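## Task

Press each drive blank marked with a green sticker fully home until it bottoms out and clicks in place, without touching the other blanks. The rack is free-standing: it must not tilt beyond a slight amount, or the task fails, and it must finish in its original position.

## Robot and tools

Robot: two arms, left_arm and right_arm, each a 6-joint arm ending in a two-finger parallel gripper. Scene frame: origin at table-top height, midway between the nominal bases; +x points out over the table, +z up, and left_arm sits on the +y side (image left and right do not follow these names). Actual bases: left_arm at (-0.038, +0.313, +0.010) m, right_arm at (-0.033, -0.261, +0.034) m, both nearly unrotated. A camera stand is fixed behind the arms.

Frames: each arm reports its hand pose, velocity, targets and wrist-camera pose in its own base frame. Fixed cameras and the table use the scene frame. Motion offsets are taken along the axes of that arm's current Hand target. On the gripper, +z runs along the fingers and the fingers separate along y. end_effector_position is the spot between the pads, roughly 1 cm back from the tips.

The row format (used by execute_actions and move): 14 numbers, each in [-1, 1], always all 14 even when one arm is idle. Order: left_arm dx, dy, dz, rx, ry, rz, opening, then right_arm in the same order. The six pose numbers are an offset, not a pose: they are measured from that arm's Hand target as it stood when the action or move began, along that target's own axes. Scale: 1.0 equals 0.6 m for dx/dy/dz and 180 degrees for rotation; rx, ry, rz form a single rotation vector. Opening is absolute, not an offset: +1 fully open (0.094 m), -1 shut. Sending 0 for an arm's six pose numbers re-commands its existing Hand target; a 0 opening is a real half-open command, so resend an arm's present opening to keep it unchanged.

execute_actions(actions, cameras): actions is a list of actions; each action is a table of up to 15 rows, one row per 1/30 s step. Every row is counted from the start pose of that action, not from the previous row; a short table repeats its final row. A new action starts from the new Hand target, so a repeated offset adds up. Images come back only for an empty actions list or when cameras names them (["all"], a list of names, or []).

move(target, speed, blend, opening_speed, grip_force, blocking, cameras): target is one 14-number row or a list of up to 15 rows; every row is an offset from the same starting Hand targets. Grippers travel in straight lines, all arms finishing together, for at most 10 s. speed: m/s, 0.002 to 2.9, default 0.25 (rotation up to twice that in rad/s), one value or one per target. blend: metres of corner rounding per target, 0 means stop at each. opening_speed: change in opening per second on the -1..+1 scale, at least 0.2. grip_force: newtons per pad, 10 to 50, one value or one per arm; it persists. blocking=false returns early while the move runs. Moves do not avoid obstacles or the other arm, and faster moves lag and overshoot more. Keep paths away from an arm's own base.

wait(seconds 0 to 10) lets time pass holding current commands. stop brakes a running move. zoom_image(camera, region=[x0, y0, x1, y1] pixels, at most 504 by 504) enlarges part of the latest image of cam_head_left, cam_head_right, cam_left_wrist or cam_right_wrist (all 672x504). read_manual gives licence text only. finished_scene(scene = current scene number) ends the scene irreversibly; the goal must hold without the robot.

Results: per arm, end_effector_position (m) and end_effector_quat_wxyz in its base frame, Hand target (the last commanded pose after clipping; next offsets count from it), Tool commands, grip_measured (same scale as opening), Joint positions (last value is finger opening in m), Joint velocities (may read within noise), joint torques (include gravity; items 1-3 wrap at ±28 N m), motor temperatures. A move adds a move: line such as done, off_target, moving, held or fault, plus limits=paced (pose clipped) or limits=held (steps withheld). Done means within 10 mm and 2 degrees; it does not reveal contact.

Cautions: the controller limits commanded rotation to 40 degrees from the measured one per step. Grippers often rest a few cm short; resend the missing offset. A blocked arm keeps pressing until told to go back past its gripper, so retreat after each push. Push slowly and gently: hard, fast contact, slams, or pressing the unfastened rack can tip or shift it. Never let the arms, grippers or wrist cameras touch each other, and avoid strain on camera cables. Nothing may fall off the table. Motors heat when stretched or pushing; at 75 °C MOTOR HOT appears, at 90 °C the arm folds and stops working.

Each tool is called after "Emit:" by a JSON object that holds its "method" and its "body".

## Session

Emit:
{"method": "execute_actions", "body": {"actions": []}}

Scene clock: 0.00 s.
left_arm: end_effector_position=(+0.2935, -0.0334, +0.1522) grip_measured=+1.000 end_effector_quat_wxyz=(+0.535, +0.080, +0.740, -0.399) | right_arm: end_effector_position=(+0.3196, -0.0230, +0.1139) grip_measured=+1.000 end_effector_quat_wxyz=(+0.622, -0.102, +0.726, +0.276)
Joint positions: left_arm=[0.495 1.246 0.244 0.672 1.226 -0.222 0.094] | right_arm=[-0.621 1.705 0.217 1.293 -1.171 0.098 0.094]
Joint velocities: within noise
Joint torques (N m): no reading
Motor temperatures (°C): left_arm=[30 31 31 29 33 30 32] | right_arm=[30 33 35 32 30 31 33]
Heat: left arm: 33 °C; right arm: 35 °C.
Hand target: left_arm +0.2948, -0.0321, +0.1579; +0.541, +0.087, +0.737, -0.395 | right_arm +0.3213, -0.0227, +0.1184; +0.626, -0.111, +0.722, +0.273
Tool commands: left_gripper/opening=+1.0 right_gripper/opening=+1.0
camera_calibration:
cam_left_wrist: T_world_to_cam=[[-0.545732, -0.663612, 0.511659, 0.0605729], [-0.685967, 0.00310112, -0.727626, 0.350772], [0.481275, -0.74807, -0.456909, -0.00874788], [0, 0, 0, 1]] pos_world=[0.277885, 0.0325651, 0.220241]
cam_right_wrist: T_world_to_cam=[[0.4902, -0.834883, -0.250349, -0.148862], [-0.532019, -0.059091, -0.844668, 0.302608], [0.690406, 0.547246, -0.47314, -0.0601504], [0, 0, 0, 1]] pos_world=[0.275493, -0.0734838, 0.189876]

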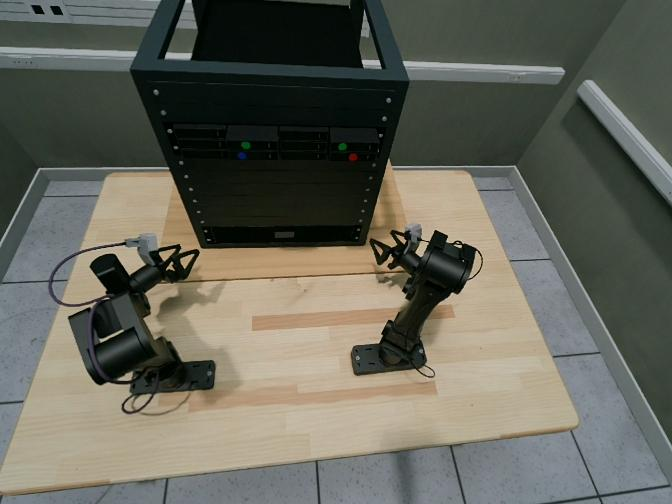

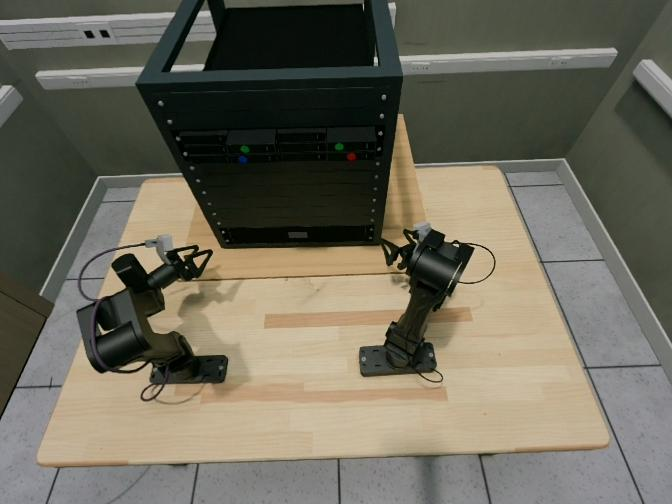

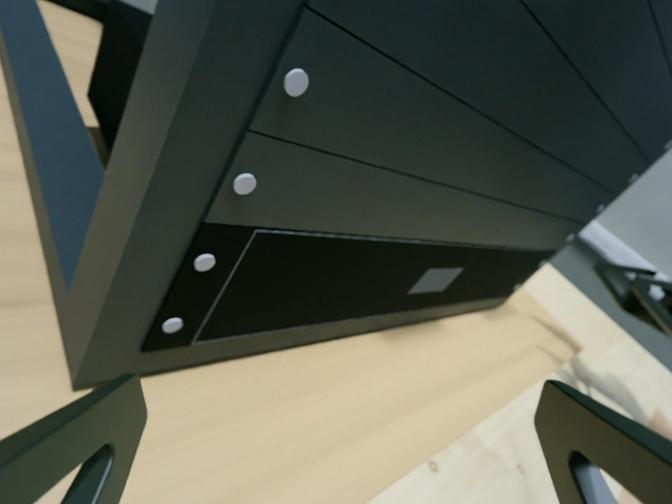

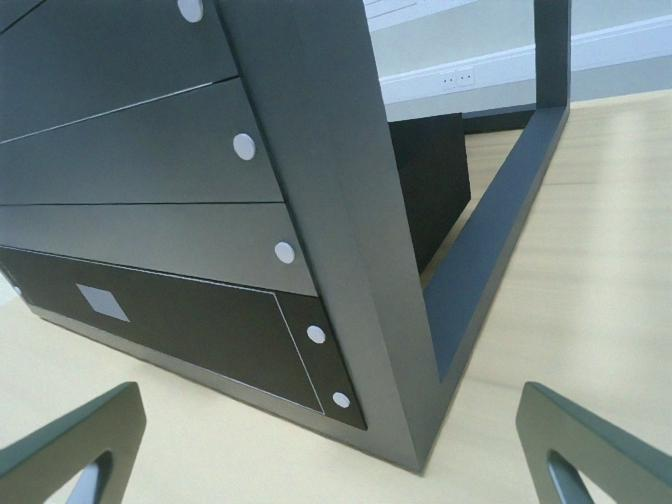

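Emit:
{"method": "zoom_image", "body": {"camera": "cam_head_left", "region": [150, 105, 402, 175]}}

Emit:
{"method": "zoom_image", "body": {"camera": "cam_head_right", "region": [160, 110, 400, 177]}}

Scaled by 2.000.

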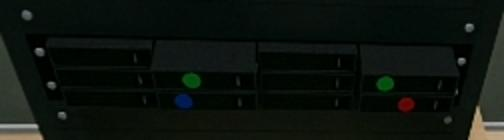

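Scaled by 2.100.

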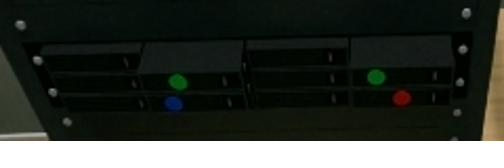

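Emit:
{"method": "zoom_image", "body": {"camera": "cam_head_left", "region": [168, 118, 284, 168]}}

Emit:
{"method": "zoom_image", "body": {"camera": "cam_head_left", "region": [272, 118, 388, 168]}}

Emit:
{"method": "zoom_image", "body": {"camera": "cam_head_right", "region": [276, 122, 386, 170]}}

Emit:
{"method": "zoom_image", "body": {"camera": "cam_head_right", "region": [172, 122, 282, 170]}}

Scaled by 4.345.

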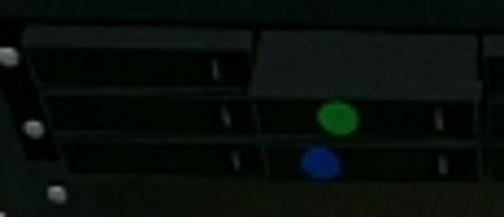

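Scaled by 4.345.

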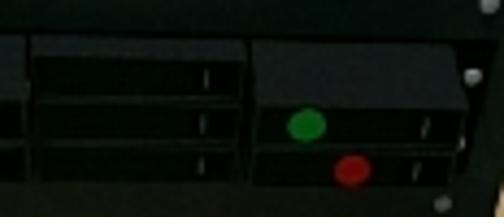

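Scaled by 4.582.

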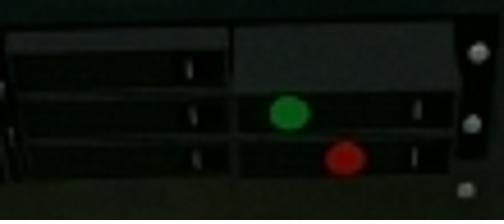

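Scaled by 4.582.

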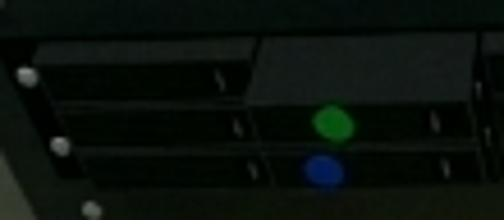

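Emit:
{"method": "move", "body": {"target": [-0.3487,-0.514,0.163,-0.1269,-0.0779,-0.3572,-1,-0.472,0.3568,0.0038,0.1921,-0.0939,0.4405,-1], "speed": 0.45, "cameras": ["cam_left_wrist", "cam_right_wrist"]}}

Scene clock: 66.17 s.
left_arm: end_effector_position=(+0.2768, -0.2517, +0.4816) grip_measured=-0.991 end_effector_quat_wxyz=(+0.326, -0.453, +0.663, -0.499) | right_arm: end_effector_position=(+0.2743, +0.1131, +0.4386) grip_measured=-0.978 end_effector_quat_wxyz=(+0.399, +0.573, +0.588, +0.409)
Joint positions: left_arm=[-1.012 1.406 1.958 -0.909 -0.589 -1.796 0] | right_arm=[0.795 1.133 1.664 -1.007 0.711 1.896 0.001]
Joint torques (N m): left_arm=[0.02 -3.74 8.08 1.39 -0.46 -0.04] | right_arm=[0.42 -0.69 8.27 0.83 0.36 0.11]
Heat: left arm: 33 °C; right arm: 36 °C.
Hand target: left_arm +0.2780, -0.2430, +0.4799; +0.337, -0.464, +0.663, -0.482 | right_arm +0.2702, +0.1041, +0.4460; +0.406, +0.580, +0.579, +0.405
Off the commanded pose: left_arm 0.009 m, 3 deg | right_arm 0.012 m, 2 deg.
move: off_target (left_arm, right_arm)
camera_calibration:
cam_left_wrist: T_world_to_cam=[[0.274866, -0.0844571, 0.957766, -0.558167], [-0.713623, -0.685496, 0.144352, -0.00595252], [0.644353, -0.723161, -0.24869, -0.15265], [0, 0, 0, 1]] pos_world=[0.247534, -0.161612, 0.497491]
cam_right_wrist: T_world_to_cam=[[-0.352241, -0.0319853, -0.935363, 0.50904], [-0.421591, 0.897697, 0.128066, -0.00429416], [0.835576, 0.439451, -0.32969, -0.0402805], [0, 0, 0, 1]] pos_world=[0.211152, 0.037838, 0.463407]
Images, in order (width x height): cam_left_wrist 672x504, cam_right_wrist 672x504.

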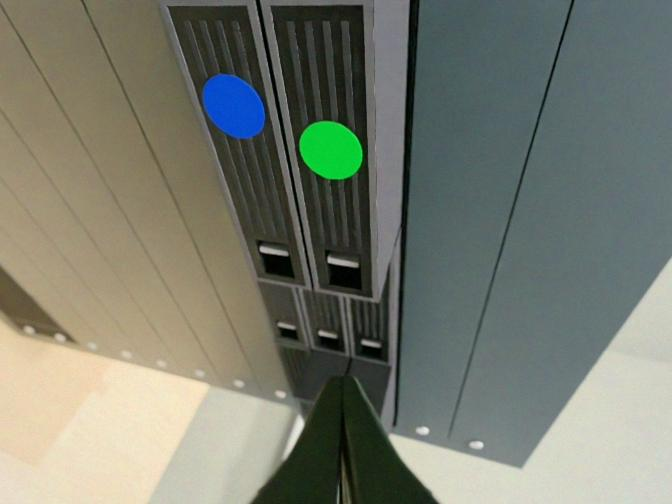

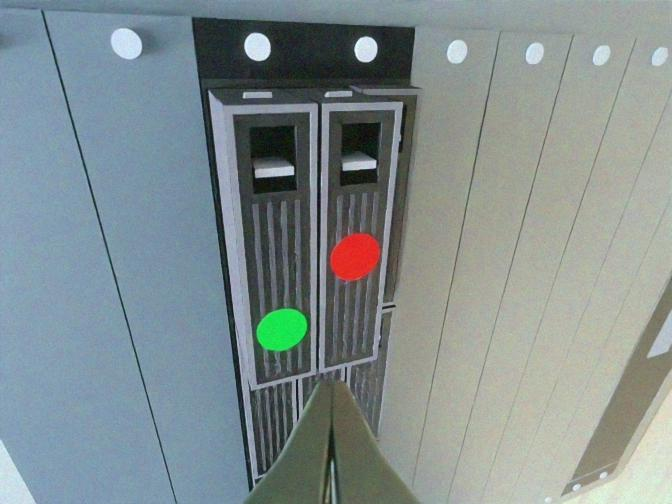

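Emit:
{"method": "move", "body": {"target": [-0.028,0.0028,0.0612,0,0,0,-1,-0.0102,0.0233,0.0443,0,0,0,-1], "speed": 0.1, "cameras": ["cam_left_wrist", "cam_right_wrist"]}}

Scene clock: 86.00 s.
left_arm: end_effector_position=(+0.3117, -0.2376, +0.4607) grip_measured=-0.991 end_effector_quat_wxyz=(+0.331, -0.470, +0.668, -0.472) | right_arm: end_effector_position=(+0.2998, +0.0985, +0.4284) grip_measured=-0.978 end_effector_quat_wxyz=(+0.399, +0.587, +0.594, +0.379)
Joint positions: left_arm=[-0.874 1.427 1.916 -0.879 -0.493 -1.765 0] | right_arm=[0.643 1.185 1.685 -1 0.601 1.84 0.001]
Joint torques (N m): left_arm=[0.27 -4.98 6.24 2.29 -0.04 0.16] | right_arm=[-0.44 -1.5 8.69 1.53 0.07 -0.15]
Heat: left arm: 33 °C; right arm: 38 °C.
Hand target: left_arm +0.3161, -0.2390, +0.4670; +0.337, -0.464, +0.663, -0.482 | right_arm +0.3000, +0.0980, +0.4501; +0.406, +0.580, +0.579, +0.405
Off the commanded pose: left_arm 0.008 m, 2 deg | right_arm 0.022 m, 4 deg.
move: off_target (right_arm)
camera_calibration:
cam_left_wrist: T_world_to_cam=[[0.314095, -0.105226, 0.943542, -0.557135], [-0.680648, -0.717807, 0.146529, 0.0125788], [0.661863, -0.688244, -0.297081, -0.144917], [0, 0, 0, 1]] pos_world=[0.27947, -0.149334, 0.480785]
cam_right_wrist: T_world_to_cam=[[-0.401309, -0.0460622, -0.914784, 0.515252], [-0.384058, 0.91516, 0.122402, 0.0102506], [0.831535, 0.400451, -0.384953, -0.0298806], [0, 0, 0, 1]] pos_world=[0.235559, 0.0263184, 0.458587]
Images, in order (width x height): cam_left_wrist 672x504, cam_right_wrist 672x504.

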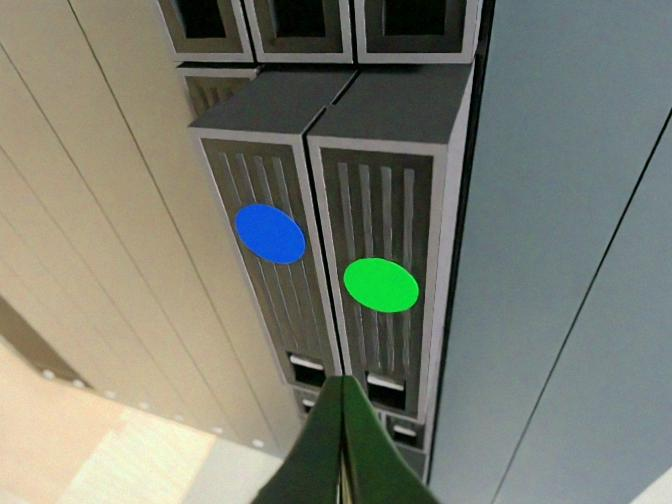

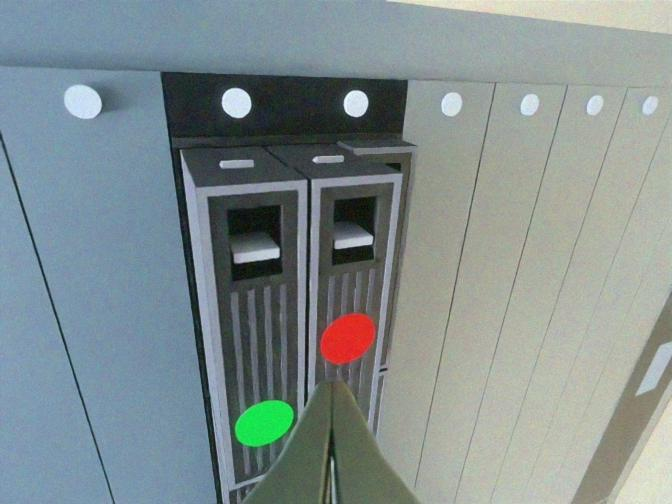

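Emit:
{"method": "move", "body": {"target": [-0.0036,-0.0252,0.0072,0,0,0,-1,0.0083,0.028,0.004,0,0,0,-1], "speed": 0.06, "cameras": ["cam_left_wrist", "cam_right_wrist"]}}

Scene clock: 95.67 s.
left_arm: end_effector_position=(+0.3234, -0.2417, +0.4770) grip_measured=-0.991 end_effector_quat_wxyz=(+0.332, -0.469, +0.659, -0.486) | right_arm: end_effector_position=(+0.3106, +0.1076, +0.4542) grip_measured=-0.978 end_effector_quat_wxyz=(+0.400, +0.584, +0.582, +0.401)
Joint positions: left_arm=[-0.848 1.482 2.01 -0.879 -0.469 -1.754 0] | right_arm=[0.643 1.255 1.808 -1 0.596 1.837 0.001]
Joint torques (N m): left_arm=[0.23 -4.72 8.2 1.77 -0.02 0.27] | right_arm=[-0.43 -1.76 8.14 1.1 0.08 -0.18]
Motor temperatures (°C): left_arm=[30 32 33 35 33 30 33] | right_arm=[30 33 38 37 31 31 34]
Heat: left arm: 35 °C; right arm: 38 °C.
Hand target: left_arm +0.3251, -0.2400, +0.4800; +0.337, -0.464, +0.663, -0.482 | right_arm +0.3080, +0.1029, +0.4650; +0.406, +0.580, +0.579, +0.405
Off the commanded pose: left_arm 0.004 m, 1 deg | right_arm 0.012 m, 1 deg.
move: off_target (right_arm)
camera_calibration:
cam_left_wrist: T_world_to_cam=[[0.293347, -0.0812113, 0.95255, -0.568452], [-0.683752, -0.714199, 0.149678, 0.0156937], [0.668155, -0.695216, -0.265037, -0.169705], [0, 0, 0, 1]] pos_world=[0.290874, -0.152938, 0.494152]
cam_right_wrist: T_world_to_cam=[[-0.363974, -0.0201881, -0.93119, 0.536656], [-0.394611, 0.908946, 0.134536, 0.00140505], [0.843686, 0.416425, -0.338799, -0.0590117], [0, 0, 0, 1]] pos_world=[0.245671, 0.0341309, 0.479547]
Images, in order (width x height): cam_left_wrist 672x504, cam_right_wrist 672x504.

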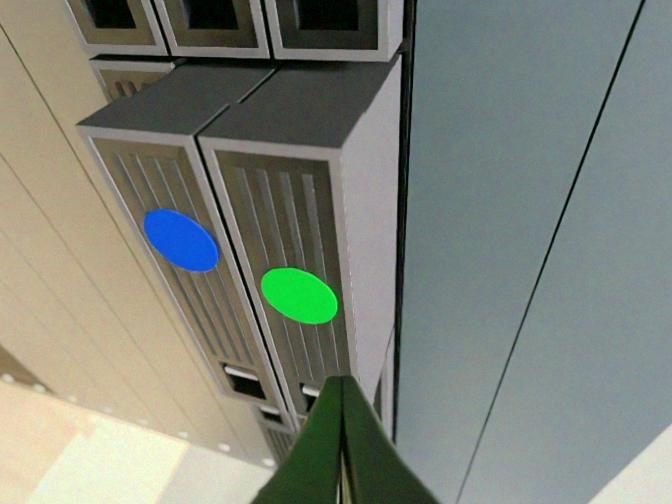

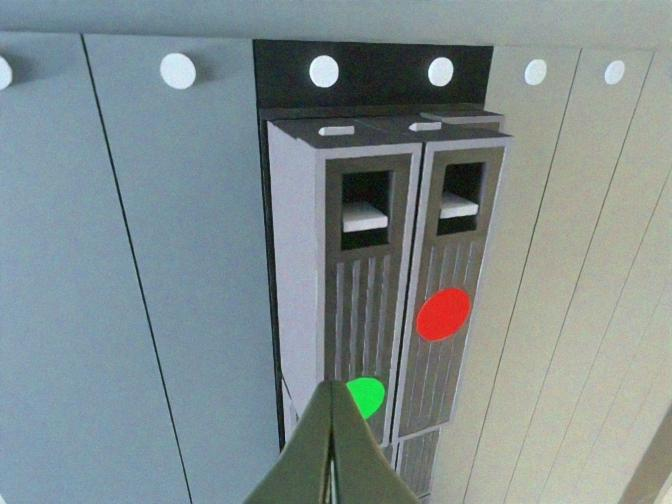

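Emit:
{"method": "move", "body": {"target": [-0.0023,0.0123,0.0107,0,0,0,-1,0,-0.0044,0.0122,0,0,0,-1], "speed": 0.06, "cameras": ["cam_left_wrist", "cam_right_wrist"]}}

Scene clock: 101.20 s.
left_arm: end_effector_position=(+0.3274, -0.2424, +0.4619) grip_measured=-0.991 end_effector_quat_wxyz=(+0.330, -0.470, +0.670, -0.470) | right_arm: end_effector_position=(+0.3126, +0.1041, +0.4534) grip_measured=-0.978 end_effector_quat_wxyz=(+0.400, +0.585, +0.582, +0.398)
Joint positions: left_arm=[-0.837 1.482 1.973 -0.879 -0.458 -1.75 0] | right_arm=[0.622 1.255 1.808 -1 0.578 1.827 0.001]
Joint torques (N m): left_arm=[0.36 -6.5 6 2.23 -0.01 0.22] | right_arm=[-0.47 -1.84 5.68 1.43 0.07 -0.17]
Heat: left arm: 35 °C; right arm: 38 °C.
Hand target: left_arm +0.3291, -0.2400, +0.4710; +0.337, -0.464, +0.663, -0.482 | right_arm +0.3139, +0.1029, +0.4600; +0.406, +0.580, +0.579, +0.405
Off the commanded pose: left_arm 0.010 m, 2 deg | right_arm 0.007 m, 1 deg.
move: done
camera_calibration:
cam_left_wrist: T_world_to_cam=[[0.318213, -0.108161, 0.941829, -0.565007], [-0.680393, -0.717862, 0.147442, 0.0192651], [0.660156, -0.687732, -0.302024, -0.15537], [0, 0, 0, 1]] pos_world=[0.295468, -0.154134, 0.482374]
cam_right_wrist: T_world_to_cam=[[-0.368397, -0.0216173, -0.929417, 0.53731], [-0.392422, 0.909915, 0.134382, 0.00468832], [0.842786, 0.41423, -0.343694, -0.0567131], [0, 0, 0, 1]] pos_world=[0.24758, 0.0308415, 0.479263]
Images, in order (width x height): cam_left_wrist 672x504, cam_right_wrist 672x504.

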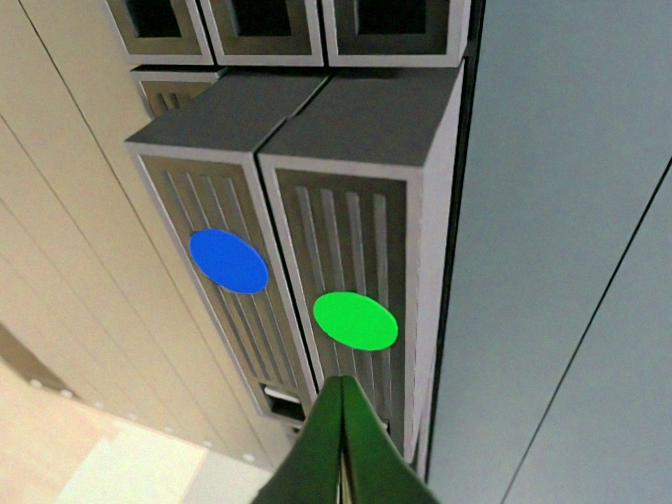

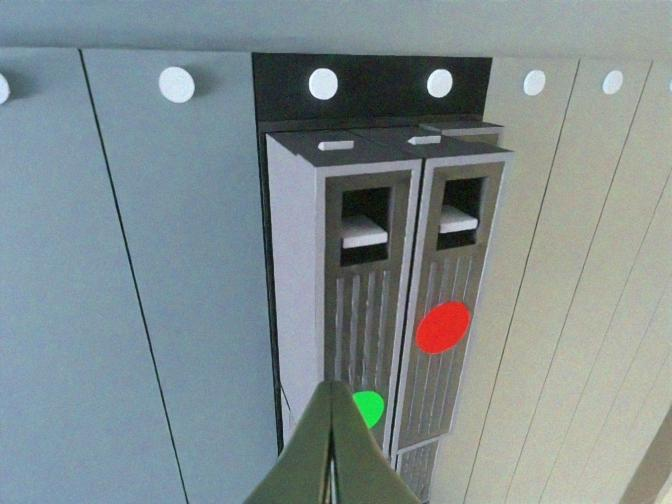

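Emit:
{"method": "move", "body": {"target": [0,-0.0079,-0.0026,0,0,0,-1,0,-0.0141,0.0052,0,0,0,-1], "speed": 0.06}}

Scene clock: 105.23 s.
left_arm: end_effector_position=(+0.3268, -0.2418, +0.4662) grip_measured=-0.991 end_effector_quat_wxyz=(+0.330, -0.469, +0.667, -0.475) | right_arm: end_effector_position=(+0.3155, +0.1063, +0.4418) grip_measured=-0.978 end_effector_quat_wxyz=(+0.399, +0.586, +0.587, +0.391)
Joint positions: left_arm=[-0.837 1.482 1.984 -0.879 -0.458 -1.749 0] | right_arm=[0.622 1.248 1.759 -0.976 0.577 1.827 0.001]
Joint torques (N m): left_arm=[0.49 -5.09 8.1 2.02 -0.04 0.21] | right_arm=[-0.36 -3.55 4.9 1.53 0.11 -0.15]
Heat: left arm: 35 °C; right arm: 38 °C.
Hand target: left_arm +0.3291, -0.2400, +0.4760; +0.337, -0.464, +0.663, -0.482 | right_arm +0.3140, +0.1030, +0.4511; +0.406, +0.580, +0.579, +0.405
Off the commanded pose: left_arm 0.010 m, 1 deg | right_arm 0.010 m, 2 deg.
move: done

Emit:
{"method": "move", "body": {"target": [-0.0105,-0.013,0.0292,0,0,0,-1,-0.0008,0.0208,0.0279,0,0,0,-1], "speed": 0.04, "cameras": ["cam_left_wrist", "cam_right_wrist"]}}

Scene clock: 108.50 s.
left_arm: end_effector_position=(+0.3457, -0.2411, +0.4682) grip_measured=-0.991 end_effector_quat_wxyz=(+0.330, -0.470, +0.668, -0.474) | right_arm: end_effector_position=(+0.3331, +0.1027, +0.4354) grip_measured=-0.978 end_effector_quat_wxyz=(+0.396, +0.589, +0.593, +0.380)
Joint positions: left_arm=[-0.782 1.535 2.042 -0.879 -0.407 -1.729 0] | right_arm=[0.557 1.289 1.773 -0.96 0.523 1.798 0.001]
Joint torques (N m): left_arm=[0.58 -5.22 8.43 2.09 -0.01 0.26] | right_arm=[-0.44 -2.47 8.58 1.59 0.05 -0.16]
Heat: left arm: 35 °C; right arm: 38 °C.
Hand target: left_arm +0.3492, -0.2406, +0.4780; +0.337, -0.464, +0.663, -0.482 | right_arm +0.3340, +0.1024, +0.4571; +0.406, +0.580, +0.579, +0.405
Off the commanded pose: left_arm 0.010 m, 2 deg | right_arm 0.022 m, 4 deg.
move: off_target (right_arm)
camera_calibration:
cam_left_wrist: T_world_to_cam=[[0.313694, -0.101932, 0.944037, -0.574519], [-0.680699, -0.717304, 0.148739, 0.0313212], [0.662, -0.689264, -0.294399, -0.169224], [0, 0, 0, 1]] pos_world=[0.31357, -0.152735, 0.487889]
cam_right_wrist: T_world_to_cam=[[-0.402969, -0.04039, -0.914322, 0.534995], [-0.383613, 0.914486, 0.128672, 0.0155553], [0.830938, 0.402596, -0.384004, -0.0569353], [0, 0, 0, 1]] pos_world=[0.268863, 0.0303053, 0.465292]
Images, in order (width x height): cam_left_wrist 672x504, cam_right_wrist 672x504.

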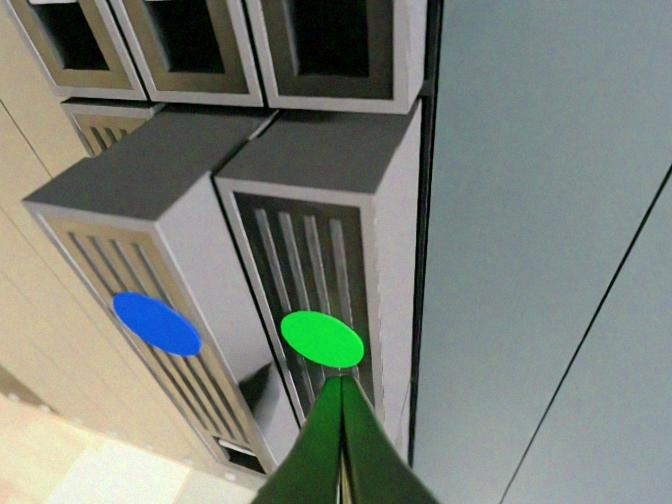

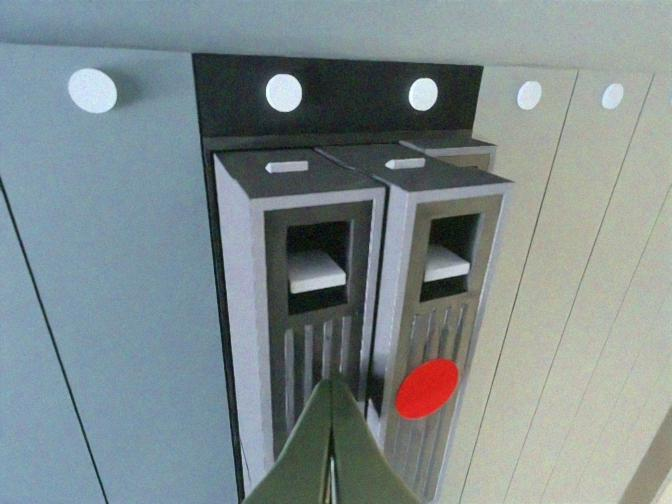

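Emit:
{"method": "move", "body": {"target": [-0.0072,-0.0075,0.0203,0,0,0,-1,-0.0007,0.0237,0.0163,0,0,0,-1], "speed": 0.04, "cameras": ["cam_left_wrist", "cam_right_wrist"]}}

Scene clock: 112.00 s.
left_arm: end_effector_position=(+0.3589, -0.2414, +0.4682) grip_measured=-0.991 end_effector_quat_wxyz=(+0.329, -0.471, +0.668, -0.472) | right_arm: end_effector_position=(+0.3484, +0.1047, +0.4502) grip_measured=-0.978 end_effector_quat_wxyz=(+0.397, +0.587, +0.588, +0.390)
Joint positions: left_arm=[-0.748 1.573 2.082 -0.879 -0.375 -1.717 0] | right_arm=[0.524 1.353 1.868 -0.96 0.488 1.782 0.001]
Joint torques (N m): left_arm=[0.54 -5.71 8.36 2.15 0.01 0.24] | right_arm=[-0.39 -2.84 8.46 1.39 0.08 -0.18]
Heat: left arm: 36 °C; right arm: 38 °C.
Hand target: left_arm +0.3629, -0.2410, +0.4785; +0.337, -0.464, +0.663, -0.482 | right_arm +0.3481, +0.1020, +0.4671; +0.406, +0.580, +0.579, +0.405
Off the commanded pose: left_arm 0.011 m, 2 deg | right_arm 0.017 m, 2 deg.
move: off_target (left_arm, right_arm)
camera_calibration:
cam_left_wrist: T_world_to_cam=[[0.316565, -0.103252, 0.942935, -0.579569], [-0.680152, -0.71761, 0.149763, 0.039322], [0.661196, -0.688748, -0.297397, -0.176277], [0, 0, 0, 1]] pos_world=[0.326769, -0.153034, 0.488182]
cam_right_wrist: T_world_to_cam=[[-0.386135, -0.0294777, -0.921971, 0.551203], [-0.389602, 0.911177, 0.134039, 0.0177066], [0.836128, 0.410959, -0.363322, -0.0767645], [0, 0, 0, 1]] pos_world=[0.283922, 0.0316613, 0.47793]
Images, in order (width x height): cam_left_wrist 672x504, cam_right_wrist 672x504.

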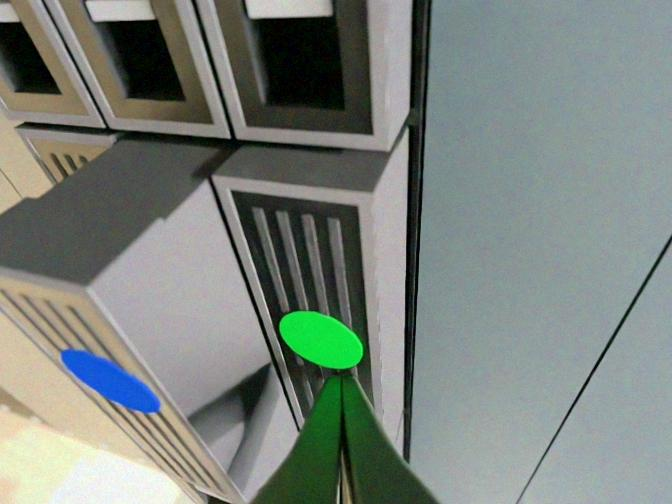

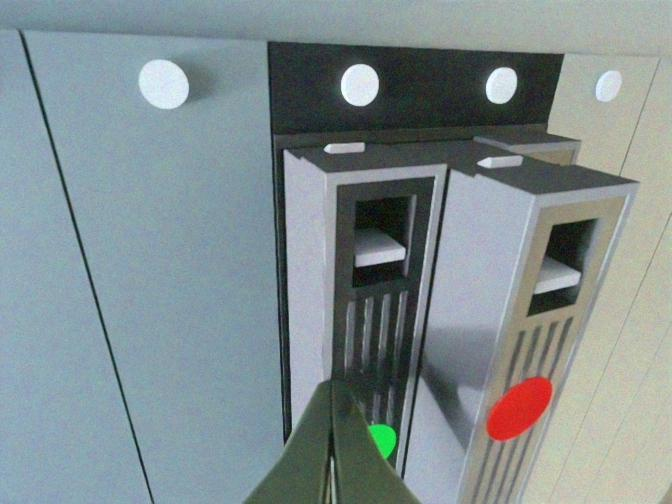

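Emit:
{"method": "move", "body": {"target": [-0.013,-0.0147,0.037,0,0,0,-1,-0.0013,0.0082,0.0518,0,0,0,-1], "speed": 0.04, "cameras": ["cam_left_wrist", "cam_right_wrist"]}}

Scene clock: 116.43 s.
left_arm: end_effector_position=(+0.3702, -0.2448, +0.4752) grip_measured=-0.991 end_effector_quat_wxyz=(+0.317, -0.462, +0.674, -0.482) | right_arm: end_effector_position=(+0.3632, +0.1022, +0.4444) grip_measured=-0.978 end_effector_quat_wxyz=(+0.389, +0.586, +0.596, +0.387)
Joint positions: left_arm=[-0.706 1.627 2.171 -0.903 -0.299 -1.7 0] | right_arm=[0.468 1.386 1.878 -0.944 0.422 1.755 0.001]
Joint torques (N m): left_arm=[1.65 -3.84 8.08 2.4 -0.22 0.27] | right_arm=[-1.29 -0.88 8.28 1.92 0.07 -0.21]
Heat: left arm: 36 °C; right arm: 38 °C.
Hand target: left_arm +0.3879, -0.2418, +0.4801; +0.337, -0.464, +0.663, -0.482 | right_arm +0.3790, +0.1012, +0.4611; +0.406, +0.580, +0.579, +0.405
Off the commanded pose: left_arm 0.019 m, 3 deg | right_arm 0.023 m, 4 deg.
move: off_target (left_arm, right_arm)
camera_calibration:
cam_left_wrist: T_world_to_cam=[[0.31638, -0.101942, 0.943139, -0.589797], [-0.704616, -0.690923, 0.161685, 0.0534559], [0.635154, -0.715705, -0.290424, -0.18431], [0, 0, 0, 1]] pos_world=[0.341331, -0.155103, 0.49409]
cam_right_wrist: T_world_to_cam=[[-0.403217, -0.0374581, -0.914338, 0.555104], [-0.400616, 0.905553, 0.139571, 0.0286952], [0.822753, 0.422576, -0.380141, -0.079058], [0, 0, 0, 1]] pos_world=[0.300368, 0.028216, 0.473494]
Images, in order (width x height): cam_left_wrist 672x504, cam_right_wrist 672x504.

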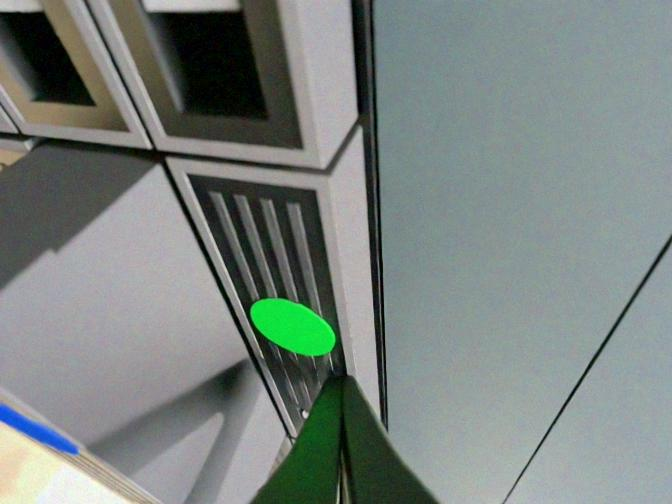

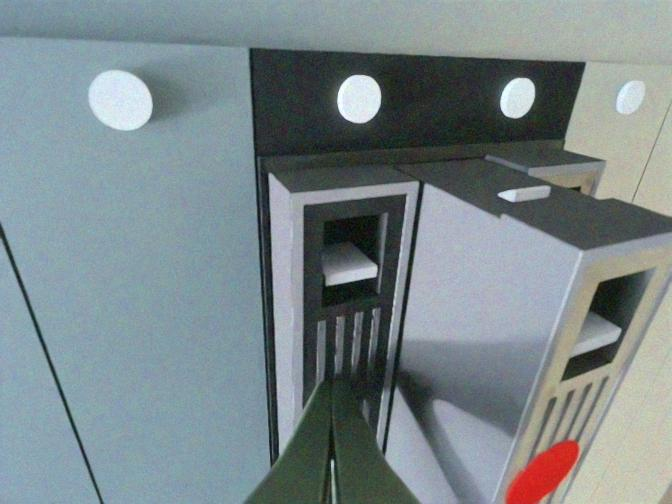

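Emit:
{"method": "move", "body": {"target": [[-0.0031,-0.0029,0.0091,0,0,0,-1,0,0.0029,0.0078,0,0,0,-1],[0.0416,0.0318,-0.119,0,0,0,-1,0,-0.0432,-0.1333,0,0,0,-1]], "speed": [0.04,0.13], "cameras": ["all"]}}

Emit:
{"method": "zoom_image", "body": {"camera": "cam_head_left", "region": [160, 110, 286, 168]}}

Emit:
{"method": "zoom_image", "body": {"camera": "cam_head_left", "region": [272, 110, 398, 168]}}

Scene clock: 123.20 s.
left_arm: end_effector_position=(+0.3116, -0.2502, +0.4826) grip_measured=-0.991 end_effector_quat_wxyz=(+0.327, -0.454, +0.670, -0.488) | right_arm: end_effector_position=(+0.2978, +0.1062, +0.4731) grip_measured=-0.978 end_effector_quat_wxyz=(+0.403, +0.573, +0.574, +0.424)
Joint positions: left_arm=[-0.887 1.492 2.053 -0.917 -0.476 -1.745 0] | right_arm=[0.669 1.228 1.839 -1.004 0.605 1.827 0.001]
Joint torques (N m): left_arm=[-0.23 -6.87 5.53 1.69 -0.42 -0.06] | right_arm=[0.57 -1.58 4.34 0.9 0.31 0.07]
Heat: left arm: 37 °C; right arm: 39 °C.
Hand target: left_arm +0.3101, -0.2400, +0.4840; +0.337, -0.464, +0.663, -0.482 | right_arm +0.2949, +0.1013, +0.4641; +0.406, +0.580, +0.579, +0.405
Off the commanded pose: left_arm 0.010 m, 2 deg | right_arm 0.011 m, 2 deg.
move: off_target (right_arm)
camera_calibration:
cam_left_wrist: T_world_to_cam=[[0.287632, -0.104216, 0.952054, -0.574652], [-0.709642, -0.690759, 0.138782, 0.0198537], [0.643176, -0.715536, -0.27264, -0.159922], [0, 0, 0, 1]] pos_world=[0.282235, -0.160604, 0.500743]
cam_right_wrist: T_world_to_cam=[[-0.320929, -0.00739994, -0.947074, 0.542872], [-0.419938, 0.897412, 0.13529, 0.00353637], [0.848915, 0.441131, -0.291113, -0.0679374], [0, 0, 0, 1]] pos_world=[0.233381, 0.030813, 0.493884]

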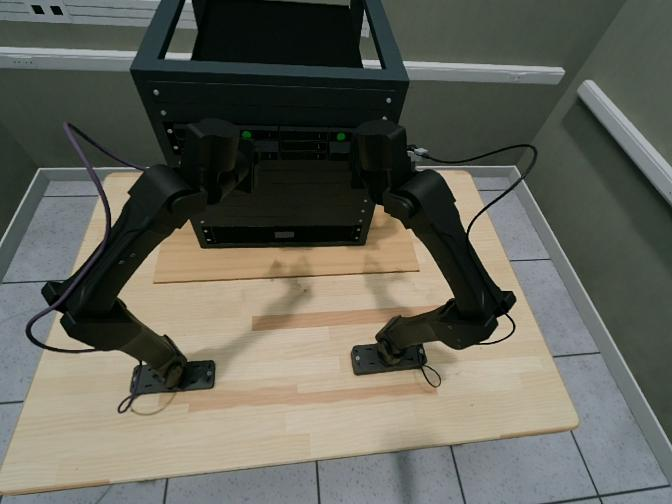

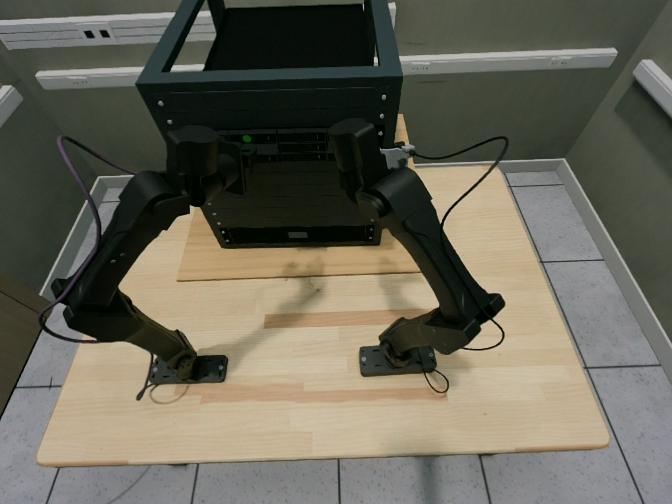

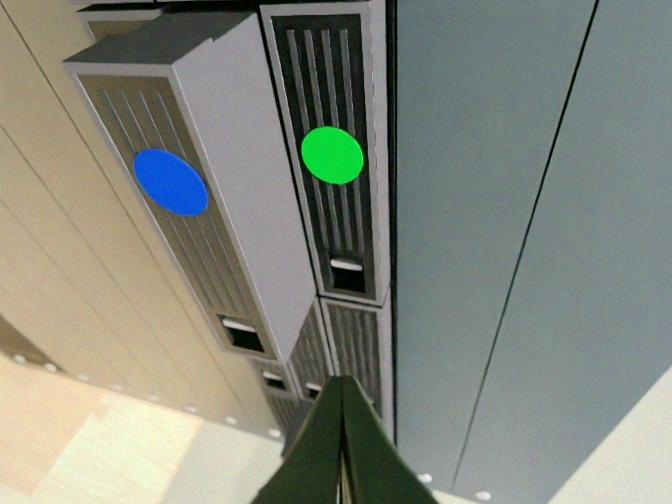

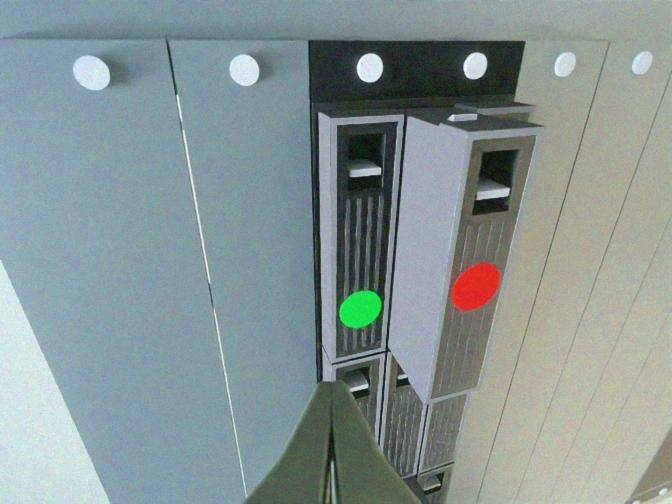

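Scaled by 4.000.

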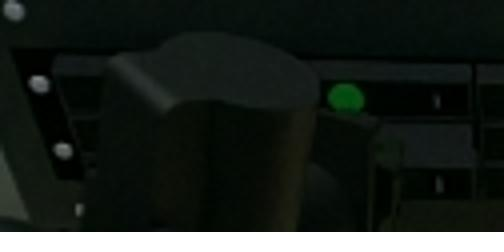

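Scaled by 4.000.

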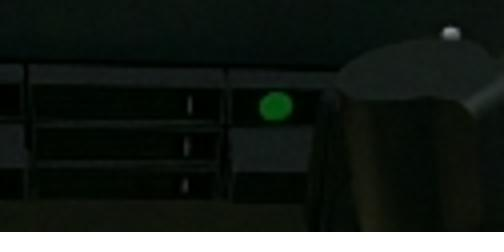

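Emit:
{"method": "zoom_image", "body": {"camera": "cam_left_wrist", "region": [260, 220, 430, 380]}}

Emit:
{"method": "zoom_image", "body": {"camera": "cam_right_wrist", "region": [290, 300, 460, 460]}}

Scaled by 2.965.

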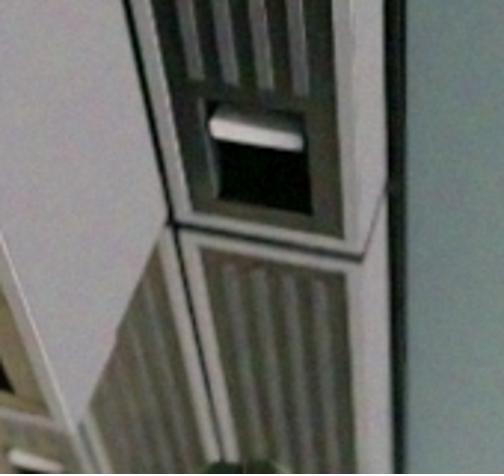

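Scaled by 2.965.

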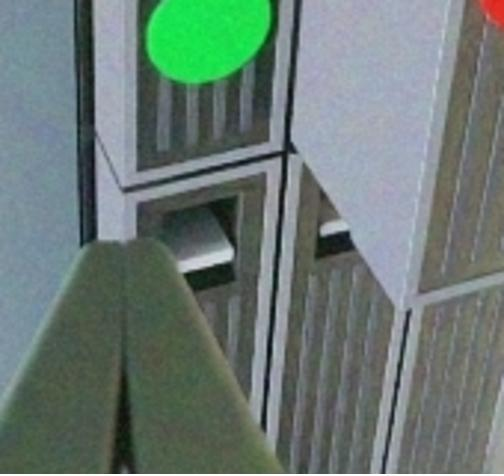

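Emit:
{"method": "finished_scene", "body": {"scene": 3}}

The scene is finished: the task was done.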